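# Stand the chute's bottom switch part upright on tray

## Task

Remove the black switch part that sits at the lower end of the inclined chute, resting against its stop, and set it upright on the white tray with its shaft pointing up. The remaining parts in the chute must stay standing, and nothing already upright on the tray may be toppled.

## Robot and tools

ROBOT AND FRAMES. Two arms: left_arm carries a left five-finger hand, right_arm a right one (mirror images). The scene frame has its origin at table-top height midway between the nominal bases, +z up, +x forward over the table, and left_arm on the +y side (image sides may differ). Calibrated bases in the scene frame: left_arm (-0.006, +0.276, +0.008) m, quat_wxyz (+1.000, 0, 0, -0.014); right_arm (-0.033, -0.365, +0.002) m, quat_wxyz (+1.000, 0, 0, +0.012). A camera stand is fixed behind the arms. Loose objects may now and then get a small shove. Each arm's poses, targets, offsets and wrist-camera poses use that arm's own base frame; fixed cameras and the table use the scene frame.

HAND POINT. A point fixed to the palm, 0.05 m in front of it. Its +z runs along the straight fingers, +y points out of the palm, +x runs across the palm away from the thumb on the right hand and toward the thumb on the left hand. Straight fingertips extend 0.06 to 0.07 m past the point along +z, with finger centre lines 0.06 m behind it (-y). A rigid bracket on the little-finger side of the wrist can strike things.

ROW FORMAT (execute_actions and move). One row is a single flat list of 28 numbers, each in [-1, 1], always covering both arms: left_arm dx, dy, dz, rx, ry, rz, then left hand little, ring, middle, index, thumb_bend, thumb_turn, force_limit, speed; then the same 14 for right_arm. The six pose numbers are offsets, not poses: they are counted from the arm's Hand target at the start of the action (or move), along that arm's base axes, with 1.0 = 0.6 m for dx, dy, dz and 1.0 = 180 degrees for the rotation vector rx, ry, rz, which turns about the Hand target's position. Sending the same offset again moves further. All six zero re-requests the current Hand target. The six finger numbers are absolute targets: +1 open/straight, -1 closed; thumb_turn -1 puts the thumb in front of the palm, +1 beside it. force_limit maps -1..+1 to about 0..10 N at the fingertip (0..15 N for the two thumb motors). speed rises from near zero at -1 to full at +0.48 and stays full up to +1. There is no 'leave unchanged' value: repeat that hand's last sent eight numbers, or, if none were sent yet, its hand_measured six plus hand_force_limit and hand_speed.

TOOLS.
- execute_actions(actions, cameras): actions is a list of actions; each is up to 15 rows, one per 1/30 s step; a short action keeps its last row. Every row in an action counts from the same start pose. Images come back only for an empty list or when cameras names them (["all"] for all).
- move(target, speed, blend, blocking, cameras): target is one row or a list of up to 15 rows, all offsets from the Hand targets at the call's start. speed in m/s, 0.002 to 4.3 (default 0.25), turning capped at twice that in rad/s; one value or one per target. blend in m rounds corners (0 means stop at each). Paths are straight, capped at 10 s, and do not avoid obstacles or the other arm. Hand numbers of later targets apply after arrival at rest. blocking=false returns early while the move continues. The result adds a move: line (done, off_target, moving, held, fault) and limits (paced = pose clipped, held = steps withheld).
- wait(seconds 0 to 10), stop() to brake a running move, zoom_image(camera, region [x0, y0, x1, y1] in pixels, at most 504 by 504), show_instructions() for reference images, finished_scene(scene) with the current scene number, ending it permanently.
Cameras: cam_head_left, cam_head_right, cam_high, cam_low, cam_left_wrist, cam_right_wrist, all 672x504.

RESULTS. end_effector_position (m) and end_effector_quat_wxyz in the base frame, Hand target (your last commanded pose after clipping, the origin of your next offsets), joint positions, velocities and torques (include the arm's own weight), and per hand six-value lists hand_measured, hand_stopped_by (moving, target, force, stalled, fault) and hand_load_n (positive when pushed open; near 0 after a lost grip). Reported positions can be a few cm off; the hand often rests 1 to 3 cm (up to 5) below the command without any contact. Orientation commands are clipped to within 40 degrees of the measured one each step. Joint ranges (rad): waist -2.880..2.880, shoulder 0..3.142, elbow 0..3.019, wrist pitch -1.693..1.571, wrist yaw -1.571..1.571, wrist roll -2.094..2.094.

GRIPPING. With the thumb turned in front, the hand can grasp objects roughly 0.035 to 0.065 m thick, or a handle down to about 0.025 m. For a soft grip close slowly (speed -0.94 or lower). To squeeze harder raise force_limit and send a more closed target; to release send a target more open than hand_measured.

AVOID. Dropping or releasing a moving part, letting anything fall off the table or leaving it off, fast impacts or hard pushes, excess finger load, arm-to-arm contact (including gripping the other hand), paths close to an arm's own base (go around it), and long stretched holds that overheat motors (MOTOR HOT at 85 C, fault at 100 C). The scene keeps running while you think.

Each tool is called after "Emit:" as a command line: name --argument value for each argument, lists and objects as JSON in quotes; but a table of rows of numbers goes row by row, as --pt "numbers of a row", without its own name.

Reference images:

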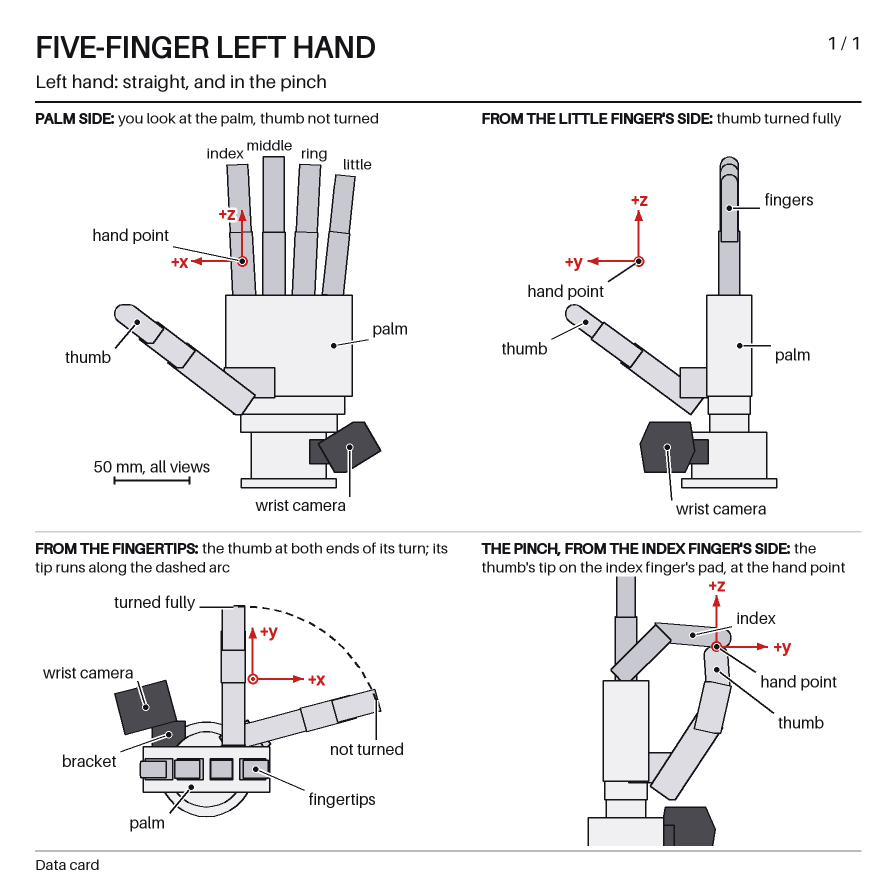

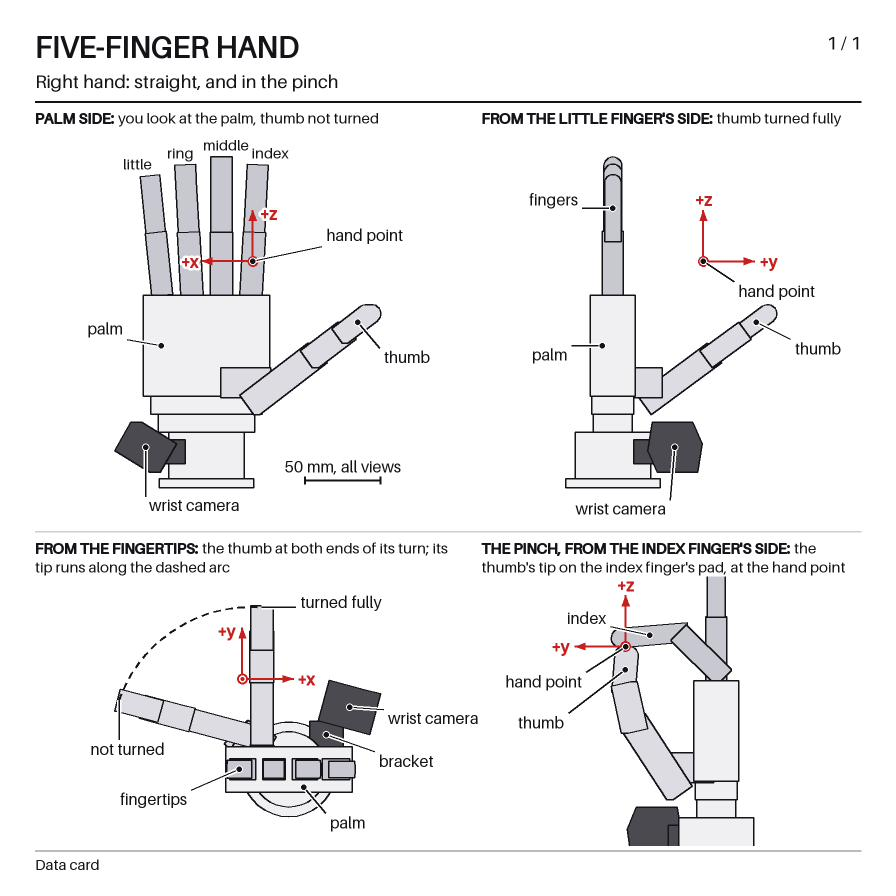

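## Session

Emit:
execute_actions --actions '[]'

Emit:
zoom_image --camera "cam_high" --region '[90, 130, 370, 370]'

Emit:
zoom_image --camera "cam_high" --region '[230, 170, 320, 260]'

Emit:
zoom_image --camera "cam_head_left" --region '[300, 260, 420, 380]'

Emit:
zoom_image --camera "cam_head_right" --region '[300, 260, 420, 380]'

Scene clock: 0.00 s.
left_arm: end_effector_position=(+0.5284, -0.0424, +0.2538) hand_measured=(+1.000, +1.000, +1.000, +1.000, +1.000, +1.000) hand_load_n=(+0.0, +0.0, +0.0, +0.0, +0.0, +0.0) hand_stopped_by=(target, target, target, target, target, target) hand_force_limit=0.00 hand_speed=-0.80 end_effector_quat_wxyz=(+0.705, +0.170, +0.621, -0.297) | right_arm: end_effector_position=(+0.1215, +0.4165, +0.3274) hand_measured=(+1.000, +1.000, +1.000, +1.000, +1.000, +1.000) hand_load_n=(+0.0, +0.0, +0.0, +0.0, +0.0, +0.0) hand_stopped_by=(target, target, target, target, target, target) hand_force_limit=0.00 hand_speed=-0.80 end_effector_quat_wxyz=(-0.504, +0.680, +0.185, +0.500)
Joint positions: left_arm=[0.108 1.341 0.543 1.035 0.76 1.274] | right_arm=[1.596 0.83 0.636 0.202 0.541 -1.052]
Joint velocities: within noise
Joint torques (N m): no reading
Heat: left arm: hottest elbow 33 °C; right arm: hottest elbow 37 °C.
Hand target: left_arm +0.5336, -0.0418, +0.2654; +0.712, +0.175, +0.613, -0.294 | right_arm +0.1214, +0.4202, +0.3443; -0.514, +0.672, +0.177, +0.502

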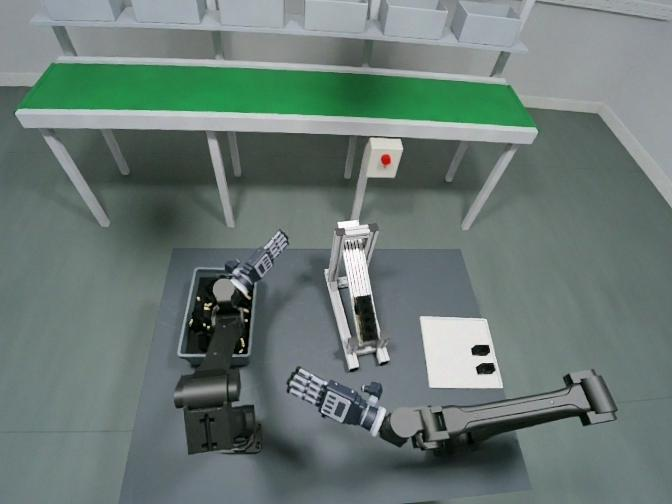

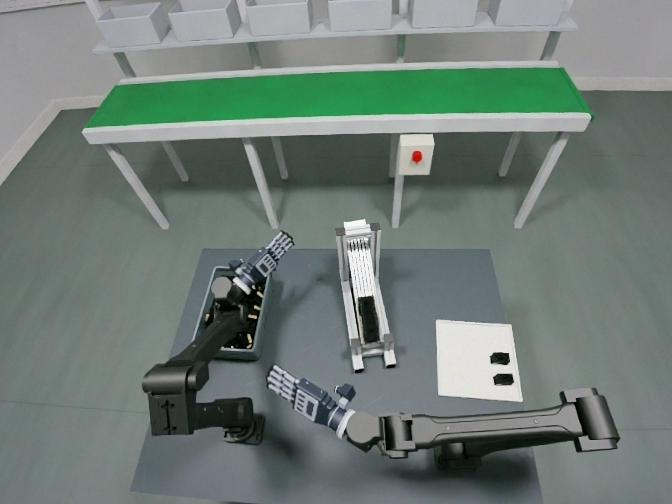

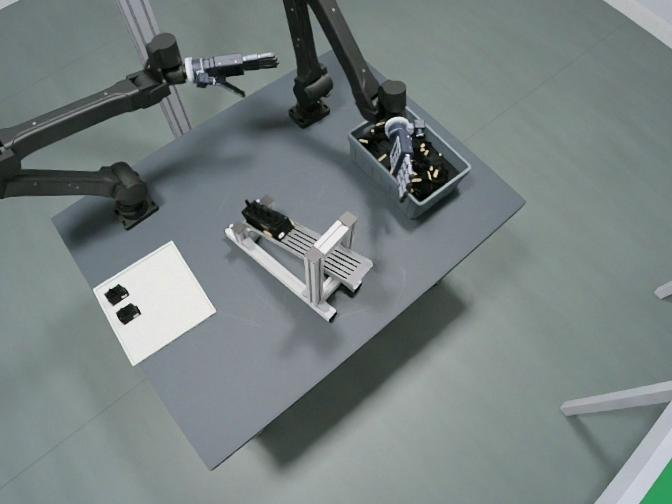

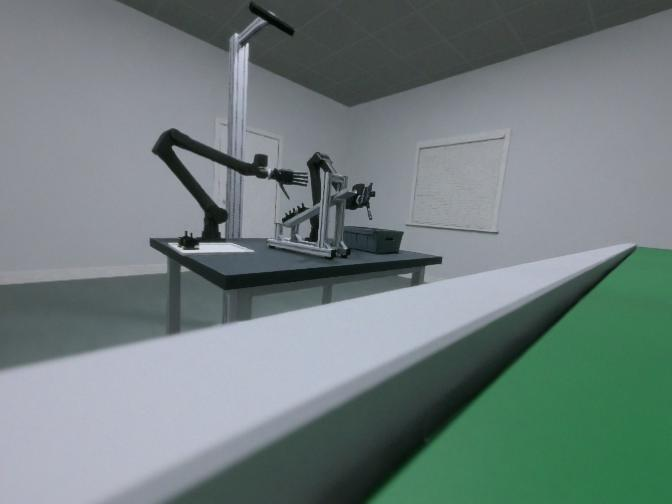

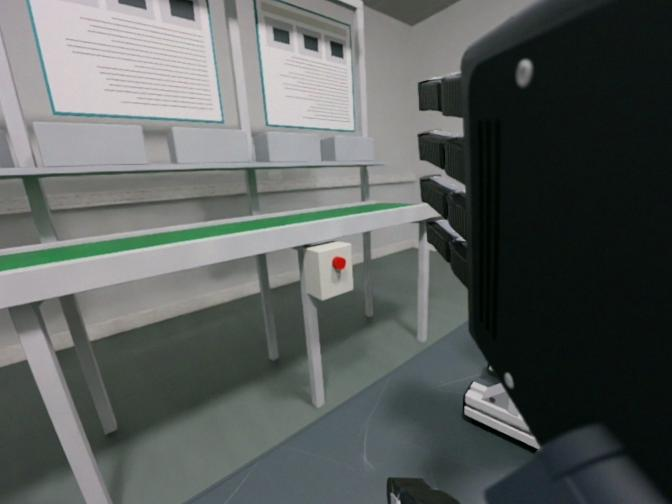

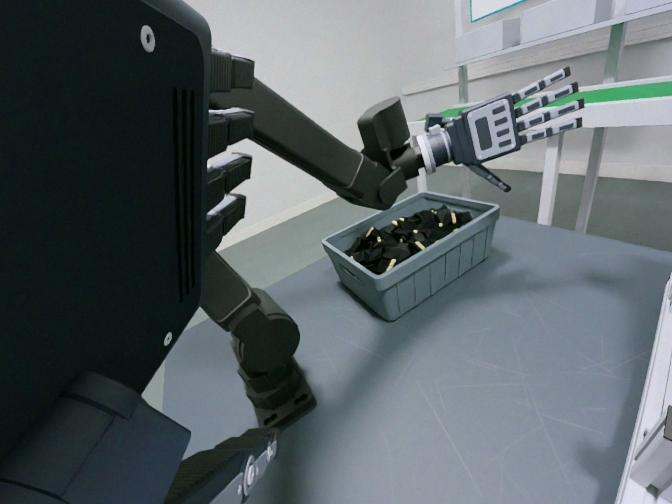

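Scaled by 1.800 from the camera's 672x504 image, which has a finer 960x720 frame.

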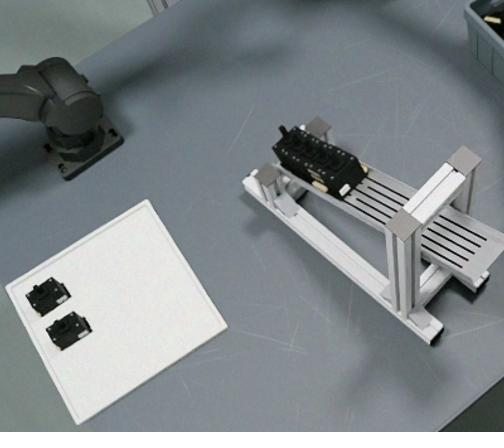

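Scaled by 5.600 from the camera's 672x504 image, which has a finer 960x720 frame.

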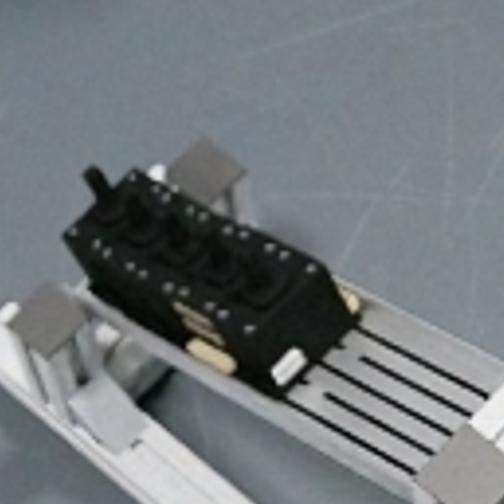

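Scaled by 4.200 from the camera's 672x504 image, which has a finer 960x720 frame.

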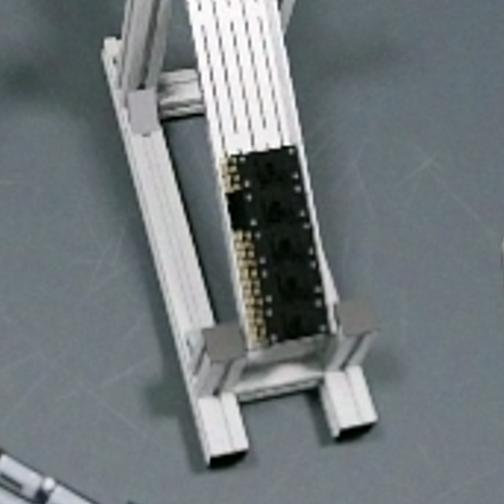

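Scaled by 4.200 from the camera's 672x504 image, which has a finer 960x720 frame.

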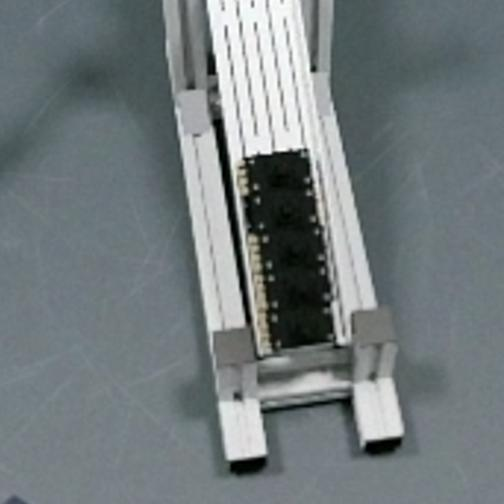

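Emit:
move --pt "0 0 0 0 0 0 1 1 1 1 1 1 0 -0.8 0.131 -0.2 -0.024 -0.0456 0.0898 0.0489 1 1 0.56 0.56 0.72 -1 0 0" --pt "0 0 0 0 0 0 1 1 1 1 1 1 0 -0.8 0.2207 -0.3285 -0.1655 -0.0912 0.1796 0.0977 1 1 0.56 0.56 0.72 -1 0 0" --pt "0 0 0 0 0 0 1 1 1 1 1 1 0 -0.8 0.2662 -0.3245 -0.253 -0.0912 0.1796 0.0977 1 1 0.56 0.56 0.72 -1 0 0" --speed '[0.25,0.25,0.12]' --blend '[0.03,0.02,0]' --cameras '["cam_right_wrist","cam_high","cam_head_left","cam_head_right","cam_low"]'

Emit:
zoom_image --camera "cam_high" --region '[200, 150, 290, 240]'

Emit:
zoom_image --camera "cam_right_wrist" --region '[300, 60, 600, 360]'

Scene clock: 45.37 s.
left_arm: end_effector_position=(+0.5284, -0.0424, +0.2538) hand_measured=(+1.000, +1.000, +1.000, +1.000, +1.000, +1.000) hand_load_n=(+0.0, +0.0, +0.0, +0.0, -0.5, +0.0) hand_stopped_by=(target, target, target, target, target, target) hand_force_limit=0.00 hand_speed=-0.80 end_effector_quat_wxyz=(+0.705, +0.170, +0.621, -0.297) | right_arm: end_effector_position=(+0.2688, +0.2245, +0.1833) hand_measured=(+1.000, +1.000, +0.560, +0.560, +0.720, -1.000) hand_load_n=(+0.0, +0.0, +0.0, +0.0, +0.0, +0.5) hand_stopped_by=(target, target, target, target, target, target) hand_force_limit=0.00 hand_speed=0.00 end_effector_quat_wxyz=(-0.513, +0.820, +0.189, +0.167)
Joint positions: left_arm=[0.108 1.341 0.543 1.035 0.76 1.274] | right_arm=[0.3 0.913 0.678 -0.646 -0.999 -1.338]
Joint torques (N m): left_arm=[-0.15 -7.41 9.51 1.22 -0.07 0.13] | right_arm=[-0.73 -3.6 10.3 1.92 -0.87 -0.11]
Heat: left arm: hottest elbow 38 °C; right arm: hottest elbow 44 °C.
Hand target: left_arm +0.5336, -0.0418, +0.2654; +0.712, +0.175, +0.613, -0.294 | right_arm +0.2811, +0.2254, +0.1925; -0.513, +0.815, +0.196, +0.183
Off the commanded pose: left_arm 0.013 m, 1 deg | right_arm 0.015 m, 2 deg.
move: off_target (left_arm, right_arm)
Images, in order (width x height): cam_head_left 672x504, cam_head_right 672x504, cam_high 672x504, cam_low 672x504, cam_right_wrist 672x504.

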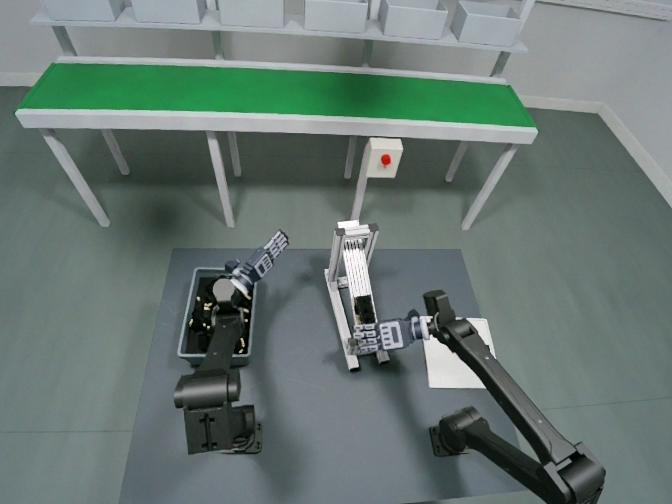

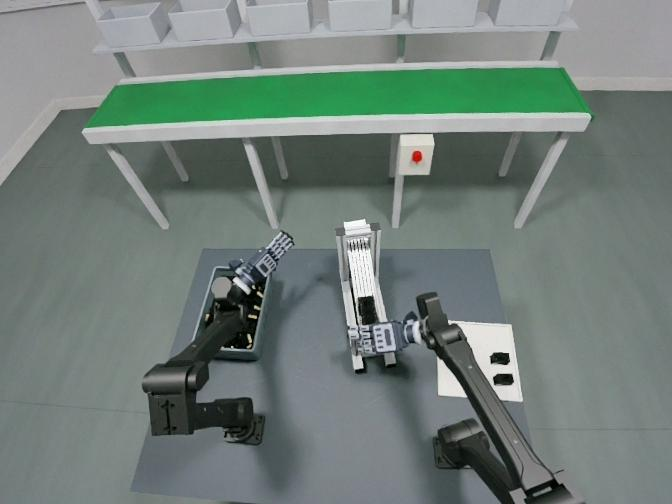

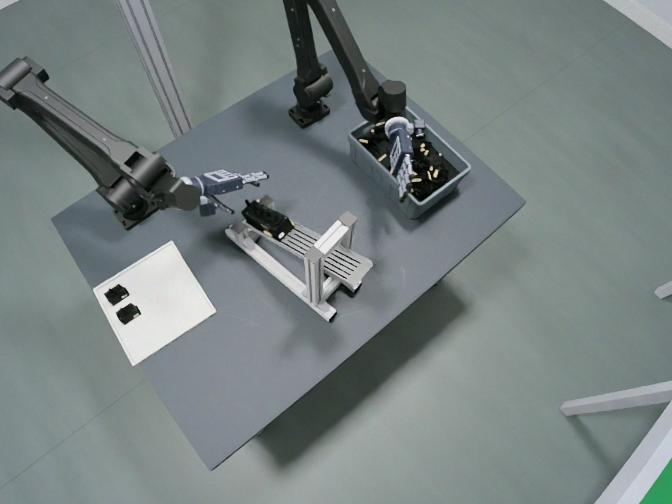

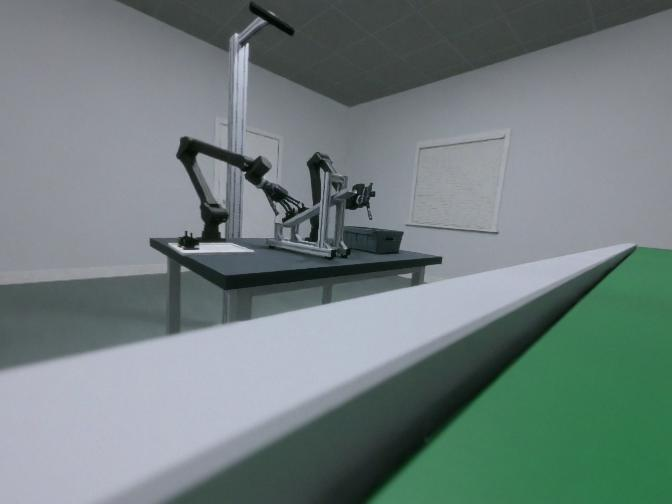

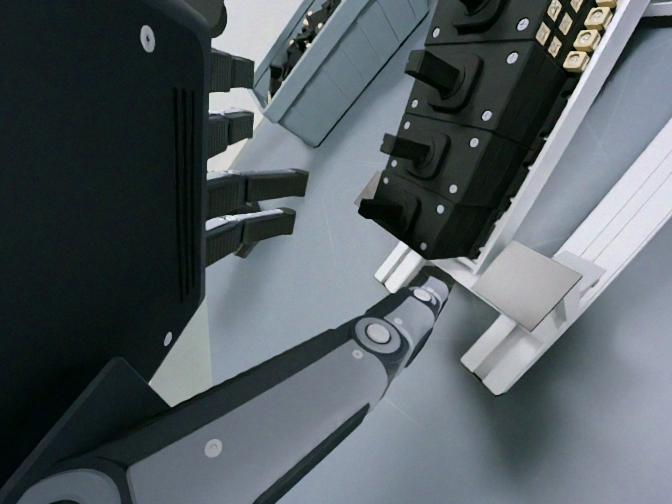

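Scaled by 5.600 from the camera's 672x504 image, which has a finer 960x720 frame.

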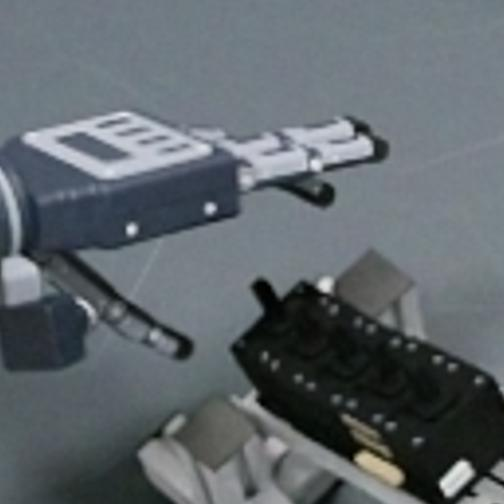

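Scaled by 1.680 from the camera's 672x504 image, which has a finer 960x720 frame.

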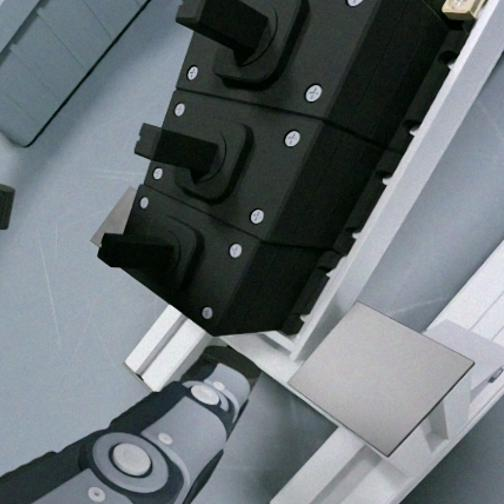

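Emit:
move --target '[0,0,0,0,0,0,1,1,1,1,1,1,0,-0.8,0.0298,0.0048,-0.0308,0,0,0,1,1,0.56,0.56,0.72,-1,0,0]' --speed 0.1 --cameras '["cam_right_wrist"]'

Scene clock: 58.07 s.
left_arm: end_effector_position=(+0.5284, -0.0424, +0.2538) hand_measured=(+1.000, +1.000, +1.000, +1.000, +1.000, +1.000) hand_load_n=(+0.0, +0.0, -0.5, +0.0, +0.0, +0.0) hand_stopped_by=(target, target, target, target, target, target) hand_force_limit=0.00 hand_speed=-0.80 end_effector_quat_wxyz=(+0.705, +0.170, +0.621, -0.297) | right_arm: end_effector_position=(+0.2880, +0.2282, +0.1678) hand_measured=(+1.000, +1.000, +0.560, +0.560, +0.720, -1.000) hand_load_n=(+0.0, +0.0, +0.0, +0.0, +0.0, +0.0) hand_stopped_by=(target, target, target, target, target, target) hand_force_limit=0.00 hand_speed=0.00 end_effector_quat_wxyz=(-0.513, +0.819, +0.191, +0.170)
Joint positions: left_arm=[0.108 1.341 0.543 1.035 0.76 1.274] | right_arm=[0.292 0.99 0.678 -0.573 -1.004 -1.35]
Joint torques (N m): left_arm=[-0.09 -7.18 9.44 1.21 -0.08 0.12] | right_arm=[-0.62 -4.42 9.76 1.83 -0.86 -0.09]
Heat: left arm: hottest elbow 38 °C; right arm: hottest elbow 46 °C.
Hand target: left_arm +0.5336, -0.0418, +0.2654; +0.712, +0.175, +0.613, -0.294 | right_arm +0.2990, +0.2282, +0.1740; -0.513, +0.815, +0.196, +0.184
Off the commanded pose: left_arm 0.013 m, 1 deg | right_arm 0.013 m, 2 deg.
move: off_target (left_arm, right_arm)
Images, in order (width x height): cam_right_wrist 672x504.

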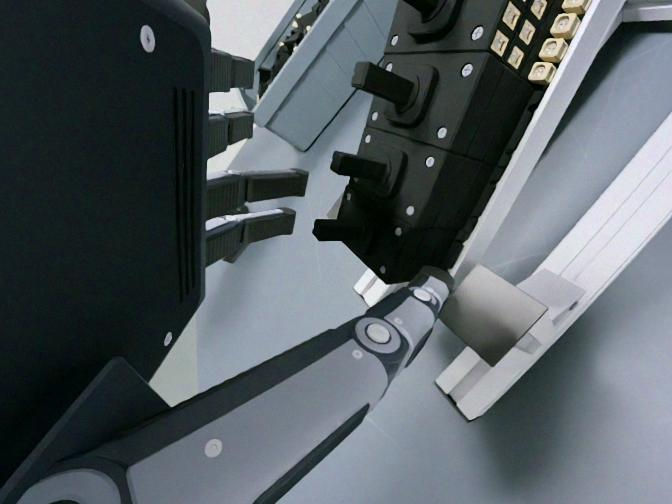

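Emit:
move --target '[0,0,0,0,0,0,1,1,1,1,1,1,0,-0.8,0.0175,0.0033,-0.0208,0,0,0,1,1,0.56,0.56,0.72,-1,0,0]' --speed 0.06 --cameras '["cam_right_wrist"]'

Scene clock: 68.87 s.
left_arm: end_effector_position=(+0.5284, -0.0424, +0.2538) hand_measured=(+1.000, +1.000, +1.000, +1.000, +1.000, +1.000) hand_load_n=(+0.0, +0.0, +0.0, +0.0, +0.0, +0.0) hand_stopped_by=(target, target, target, target, target, target) hand_force_limit=0.00 hand_speed=-0.80 end_effector_quat_wxyz=(+0.705, +0.170, +0.621, -0.297) | right_arm: end_effector_position=(+0.2994, +0.2309, +0.1576) hand_measured=(+1.000, +1.000, +0.560, +0.560, +0.720, -1.000) hand_load_n=(+0.0, +0.0, +0.0, +0.0, +0.0, +0.0) hand_stopped_by=(target, target, target, target, target, target) hand_force_limit=0.00 hand_speed=0.00 end_effector_quat_wxyz=(-0.514, +0.818, +0.193, +0.172)
Joint positions: left_arm=[0.108 1.341 0.543 1.035 0.76 1.274] | right_arm=[0.29 1.038 0.678 -0.524 -1.007 -1.355]
Joint torques (N m): left_arm=[-0.09 -7.18 9.5 1.25 -0.08 0.11] | right_arm=[-0.5 -5.19 9.43 1.87 -0.85 -0.1]
Heat: left arm: hottest elbow 38 °C; right arm: hottest elbow 47 °C.
Hand target: left_arm +0.5336, -0.0418, +0.2654; +0.712, +0.175, +0.613, -0.294 | right_arm +0.3095, +0.2303, +0.1615; -0.513, +0.815, +0.196, +0.183
Off the commanded pose: left_arm 0.013 m, 1 deg | right_arm 0.011 m, 1 deg.
move: off_target (left_arm, right_arm)
Images, in order (width x height): cam_right_wrist 672x504.

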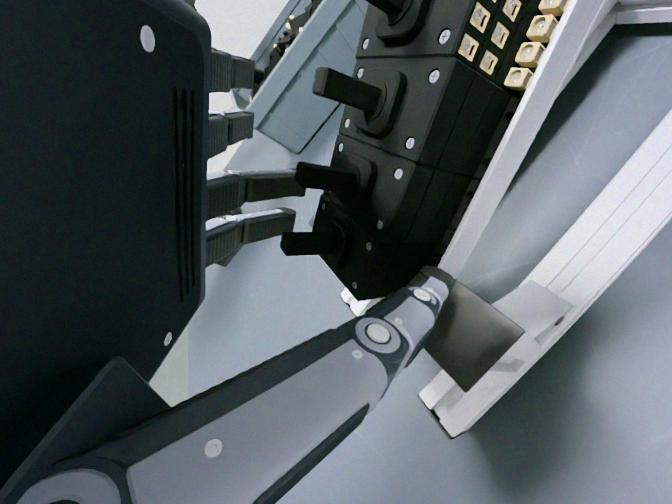

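Emit:
move --target '[0,0,0,0,0,0,1,1,1,1,1,1,0,-0.8,0,0,0,0,0,0,1,1,0.0,0.0,0.25,-1,0.0,-0.92]' --speed 0.06 --cameras '["cam_right_wrist"]'

Scene clock: 75.37 s.
left_arm: end_effector_position=(+0.5284, -0.0424, +0.2538) hand_measured=(+1.000, +1.000, +1.000, +1.000, +1.000, +1.000) hand_load_n=(+0.0, +0.0, +0.0, +0.0, +0.0, +0.0) hand_stopped_by=(target, target, target, target, target, target) hand_force_limit=0.00 hand_speed=-0.80 end_effector_quat_wxyz=(+0.705, +0.170, +0.621, -0.297) | right_arm: end_effector_position=(+0.2990, +0.2314, +0.1581) hand_measured=(+1.000, +1.000, +0.212, +0.218, +0.544, -1.000) hand_load_n=(+0.0, +0.0, +5.0, +4.5, +7.5, -0.5) hand_stopped_by=(target, target, force, force, force, target) hand_force_limit=0.00 hand_speed=-0.92 end_effector_quat_wxyz=(-0.515, +0.817, +0.193, +0.171)
Joint positions: left_arm=[0.108 1.341 0.543 1.035 0.76 1.274] | right_arm=[0.29 1.038 0.678 -0.524 -1.011 -1.355]
Joint torques (N m): left_arm=[-0.15 -7.12 9.47 1.24 -0.07 0.12] | right_arm=[-0.56 -4.95 9.2 1.87 -0.67 -0.09]
Heat: left arm: hottest elbow 39 °C; right arm: hottest elbow 47 °C.
Hand target: left_arm +0.5336, -0.0418, +0.2654; +0.712, +0.175, +0.613, -0.294 | right_arm +0.3096, +0.2302, +0.1615; -0.513, +0.815, +0.196, +0.184
Off the commanded pose: left_arm 0.013 m, 1 deg | right_arm 0.011 m, 1 deg.
move: off_target (left_arm, right_arm)
Images, in order (width x height): cam_right_wrist 672x504.

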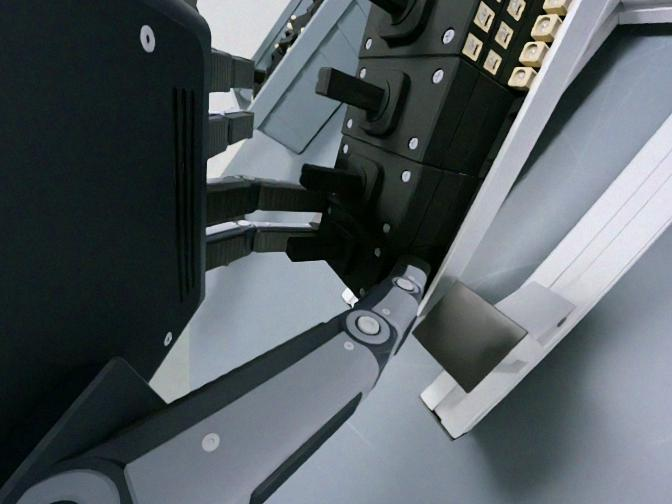

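Emit:
move --target '[0,0,0,0,0,0,1,1,1,1,1,1,0,-0.8,0.0067,0.013,0.055,0,0,0,1,1,0.0,0.0,0.25,-1,0.0,-0.92]' --speed 0.06 --cameras '["cam_right_wrist"]'

Scene clock: 80.83 s.
left_arm: end_effector_position=(+0.5284, -0.0424, +0.2538) hand_measured=(+1.000, +1.000, +1.000, +1.000, +1.000, +1.000) hand_load_n=(+0.0, +0.0, +0.0, +0.0, +0.0, +0.0) hand_stopped_by=(target, target, target, target, target, target) hand_force_limit=0.00 hand_speed=-0.80 end_effector_quat_wxyz=(+0.705, +0.170, +0.621, -0.297) | right_arm: end_effector_position=(+0.2984, +0.2296, +0.1622) hand_measured=(+1.000, +1.000, +0.212, +0.218, +0.544, -1.000) hand_load_n=(+0.0, +0.0, +4.5, +3.5, +8.0, -1.0) hand_stopped_by=(target, target, force, force, force, target) hand_force_limit=0.00 hand_speed=-0.92 end_effector_quat_wxyz=(-0.510, +0.825, +0.182, +0.162)
Joint positions: left_arm=[0.108 1.341 0.543 1.035 0.76 1.274] | right_arm=[0.291 1.038 0.7 -0.567 -0.996 -1.343]
Joint torques (N m): left_arm=[-0.21 -7.41 9.47 1.24 -0.08 0.11] | right_arm=[0.67 -6.95 13.11 0.81 -0.72 0.06]
Heat: left arm: hottest elbow 39 °C; right arm: hottest elbow 47 °C.
Hand target: left_arm +0.5336, -0.0418, +0.2654; +0.712, +0.175, +0.613, -0.294 | right_arm +0.3137, +0.2380, +0.1946; -0.513, +0.815, +0.196, +0.184
Off the commanded pose: left_arm 0.013 m, 1 deg | right_arm 0.037 m, 3 deg.
move: off_target (left_arm, right_arm)
Images, in order (width x height): cam_right_wrist 672x504.

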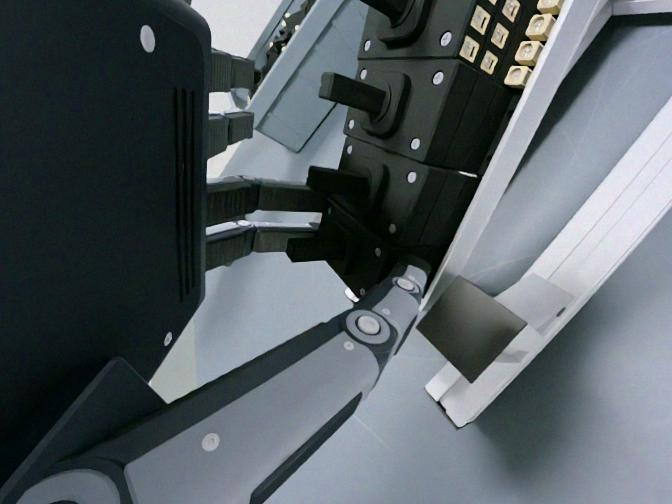

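Emit:
move --target '[0,0,0,0,0,0,1,1,1,1,1,1,0,-0.8,0.0,0.008,0.05,0,0,0,1,1,0.0,0.0,0.25,-1,0.0,-0.92]' --speed 0.06 --cameras '["cam_right_wrist"]'

Scene clock: 86.97 s.
left_arm: end_effector_position=(+0.5284, -0.0424, +0.2538) hand_measured=(+1.000, +1.000, +1.000, +1.000, +1.000, +1.000) hand_load_n=(+0.0, +0.0, +0.0, +0.0, +0.0, +0.0) hand_stopped_by=(target, target, target, target, target, target) hand_force_limit=0.00 hand_speed=-0.80 end_effector_quat_wxyz=(+0.705, +0.170, +0.621, -0.297) | right_arm: end_effector_position=(+0.2956, +0.2338, +0.1867) hand_measured=(+1.000, +1.000, +0.212, +0.218, +0.544, -1.000) hand_load_n=(+0.0, +0.0, +4.0, +4.0, +8.5, +0.5) hand_stopped_by=(target, target, force, force, force, target) hand_force_limit=0.00 hand_speed=-0.92 end_effector_quat_wxyz=(-0.510, +0.829, +0.173, +0.151)
Joint positions: left_arm=[0.108 1.341 0.543 1.035 0.76 1.274] | right_arm=[0.306 1.019 0.758 -0.644 -0.987 -1.31]
Joint torques (N m): left_arm=[-0.09 -7.18 9.52 1.2 -0.08 0.13] | right_arm=[0.91 -7.06 13.55 1.06 -0.68 -0.04]
Heat: left arm: hottest elbow 39 °C; right arm: hottest elbow 49 °C.
Hand target: left_arm +0.5336, -0.0418, +0.2654; +0.712, +0.175, +0.613, -0.294 | right_arm +0.3136, +0.2428, +0.2245; -0.513, +0.815, +0.196, +0.184
Off the commanded pose: left_arm 0.013 m, 1 deg | right_arm 0.043 m, 5 deg.
move: off_target (left_arm, right_arm)
Images, in order (width x height): cam_right_wrist 672x504.

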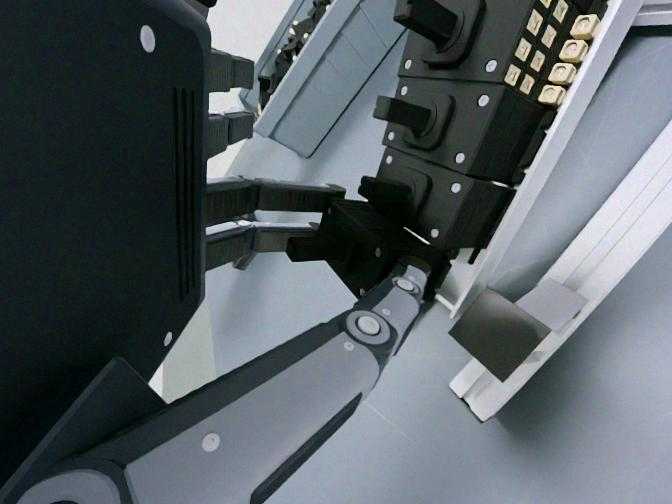

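Emit:
move --target '[0,0,0,0,0,0,1,1,1,1,1,1,0,-0.8,-0.01,0.004,0.06,0,0,0,1,1,0.0,0.0,0.25,-1,0.0,-0.92]' --speed 0.08 --cameras '["cam_right_wrist"]'

Scene clock: 94.07 s.
left_arm: end_effector_position=(+0.5284, -0.0424, +0.2538) hand_measured=(+1.000, +1.000, +1.000, +1.000, +1.000, +1.000) hand_load_n=(+0.0, +0.0, +0.0, +0.0, +0.0, +0.0) hand_stopped_by=(target, target, target, target, target, target) hand_force_limit=0.00 hand_speed=-0.80 end_effector_quat_wxyz=(+0.705, +0.170, +0.621, -0.297) | right_arm: end_effector_position=(+0.2984, +0.2383, +0.2324) hand_measured=(+1.000, +1.000, +0.212, +0.218, +0.544, -1.000) hand_load_n=(+0.0, +0.0, +5.5, +2.0, +7.5, +0.5) hand_stopped_by=(target, target, force, force, force, target) hand_force_limit=0.00 hand_speed=-0.92 end_effector_quat_wxyz=(-0.511, +0.824, +0.181, +0.165)
Joint positions: left_arm=[0.108 1.341 0.543 1.035 0.76 1.274] | right_arm=[0.319 0.983 0.848 -0.725 -0.977 -1.295]
Joint torques (N m): left_arm=[-0.15 -7.24 9.51 1.25 -0.06 0.12] | right_arm=[0.73 -6.01 13 0.92 -0.68 -0.03]
Heat: left arm: hottest elbow 39 °C; right arm: hottest elbow 48 °C.
Hand target: left_arm +0.5336, -0.0418, +0.2654; +0.712, +0.175, +0.613, -0.294 | right_arm +0.3075, +0.2453, +0.2605; -0.513, +0.815, +0.196, +0.183
Off the commanded pose: left_arm 0.013 m, 1 deg | right_arm 0.030 m, 3 deg.
move: off_target (left_arm, right_arm)
Images, in order (width x height): cam_right_wrist 672x504.

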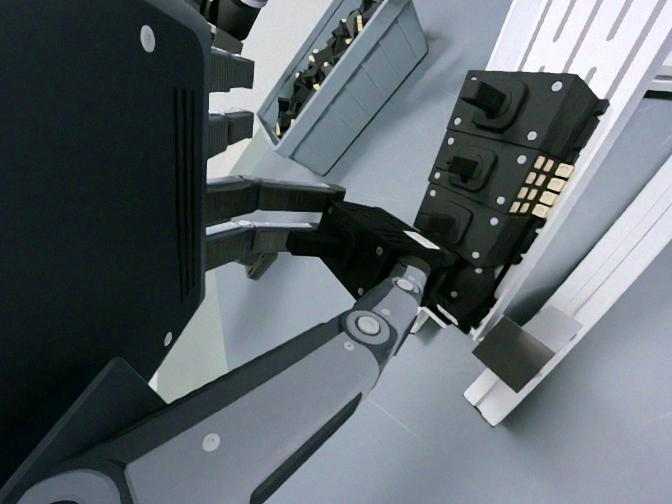

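Emit:
move --target '[0,0,0,0,0,0,1,1,1,1,1,1,0,-0.8,0.0745,-0.457,-0.1008,0.052,0.1561,-0.288,1,1,0.0,0.0,0.25,-1,0.0,-0.92]' --speed 0.18 --cameras '["all"]'

Emit:
zoom_image --camera "cam_high" --region '[80, 220, 240, 370]'

Emit:
zoom_image --camera "cam_low" --region '[160, 160, 280, 260]'

Scene clock: 150.03 s.
left_arm: end_effector_position=(+0.5284, -0.0424, +0.2538) hand_measured=(+1.000, +1.000, +1.000, +1.000, +1.000, +1.000) hand_load_n=(+0.0, +0.0, +0.0, +0.0, +0.0, +0.0) hand_stopped_by=(target, target, target, target, target, target) hand_force_limit=0.00 hand_speed=-0.80 end_effector_quat_wxyz=(+0.705, +0.170, +0.621, -0.297) | right_arm: end_effector_position=(+0.3427, -0.0208, +0.1850) hand_measured=(+1.000, +1.000, +0.212, +0.218, +0.544, -1.000) hand_load_n=(+0.0, +0.0, +5.5, +2.0, +7.5, +1.0) hand_stopped_by=(target, target, force, force, force, target) hand_force_limit=0.00 hand_speed=-0.92 end_effector_quat_wxyz=(-0.477, +0.797, -0.316, +0.196)
Joint positions: left_arm=[0.108 1.341 0.543 1.035 0.76 1.274] | right_arm=[-0.498 1.072 0.808 -0.844 -1.019 -1.053]
Joint torques (N m): left_arm=[-0.03 -7.36 9.48 1.21 -0.06 0.12] | right_arm=[-0.67 -5.71 11.51 0.54 -0.84 0.08]
Heat: left arm: hottest elbow 39 °C; right arm: hottest elbow 49 °C.
Hand target: left_arm +0.5336, -0.0418, +0.2654; +0.712, +0.175, +0.613, -0.294 | right_arm +0.3522, -0.0290, +0.2000; -0.475, +0.795, -0.317, +0.205
Off the commanded pose: left_arm 0.013 m, 1 deg | right_arm 0.019 m, 1 deg.
move: off_target (left_arm, right_arm)

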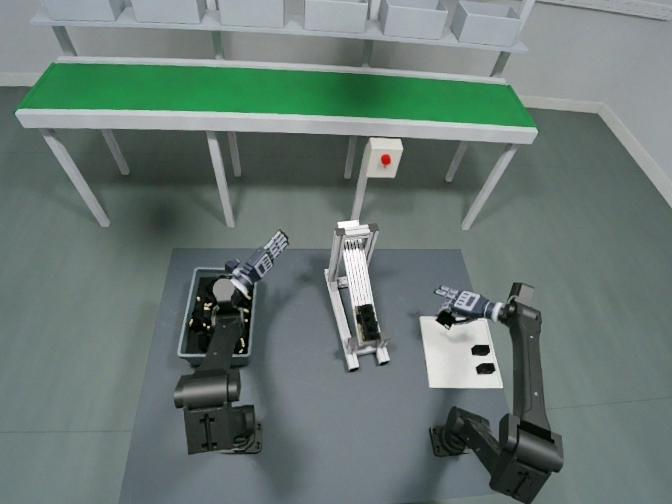

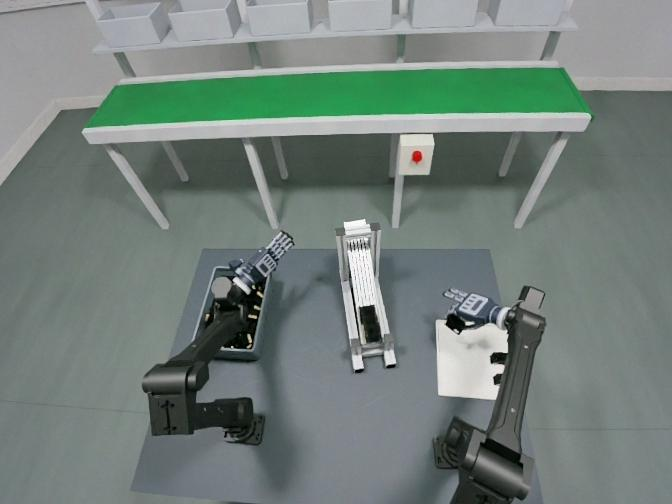

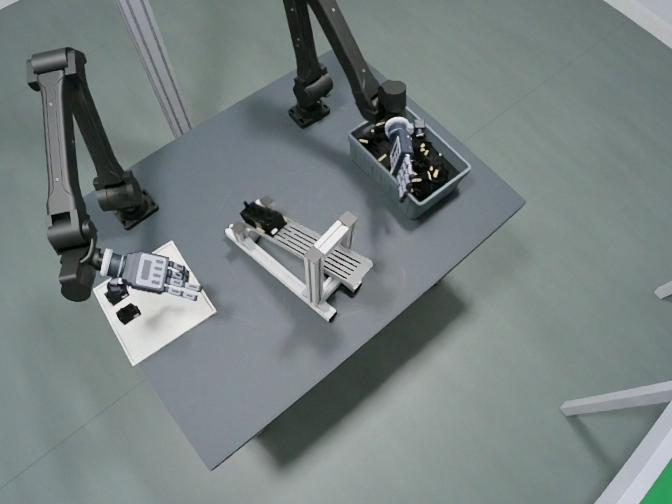

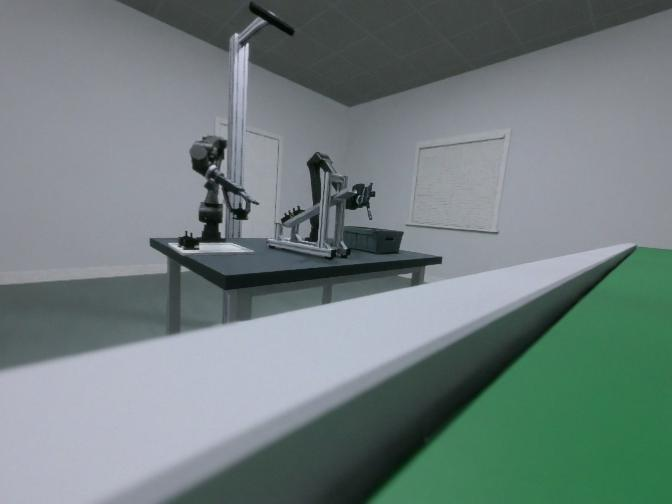

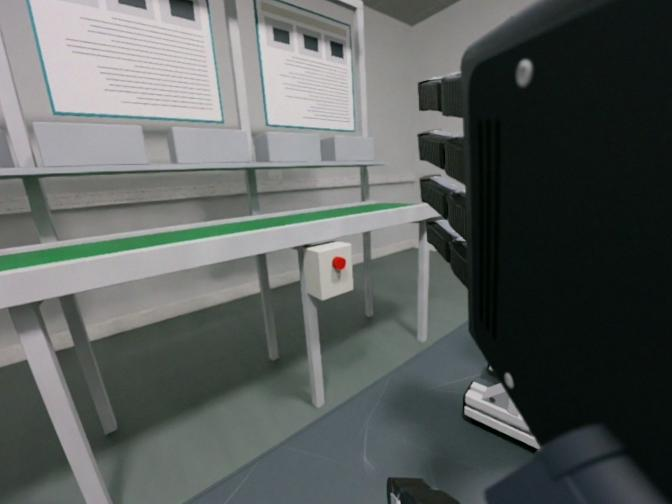

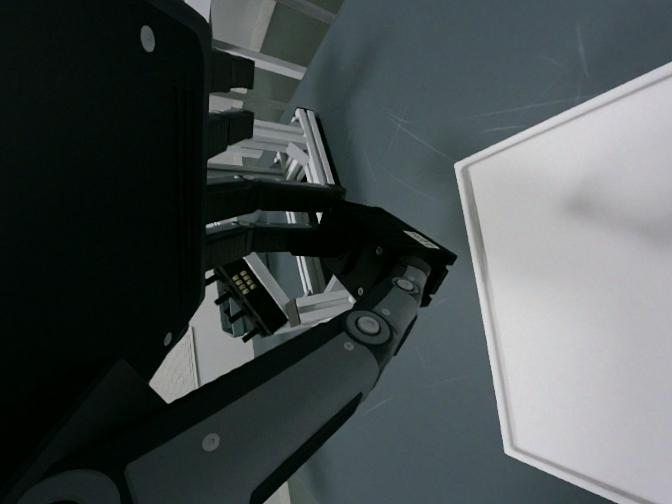

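Scaled by 3.150 from the camera's 672x504 image, which has a finer 960x720 frame.

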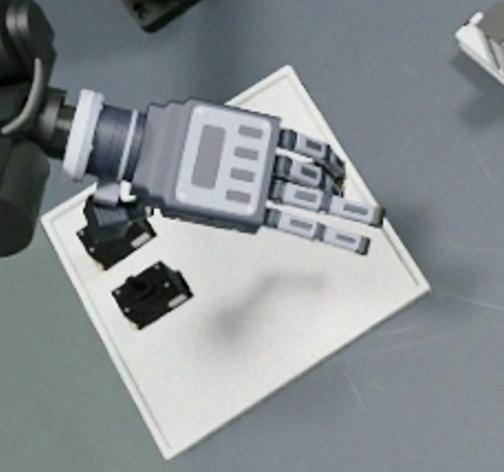

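Scaled by 4.200 from the camera's 672x504 image, which has a finer 960x720 frame.

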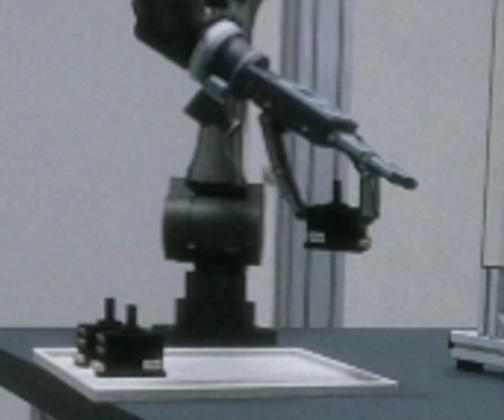

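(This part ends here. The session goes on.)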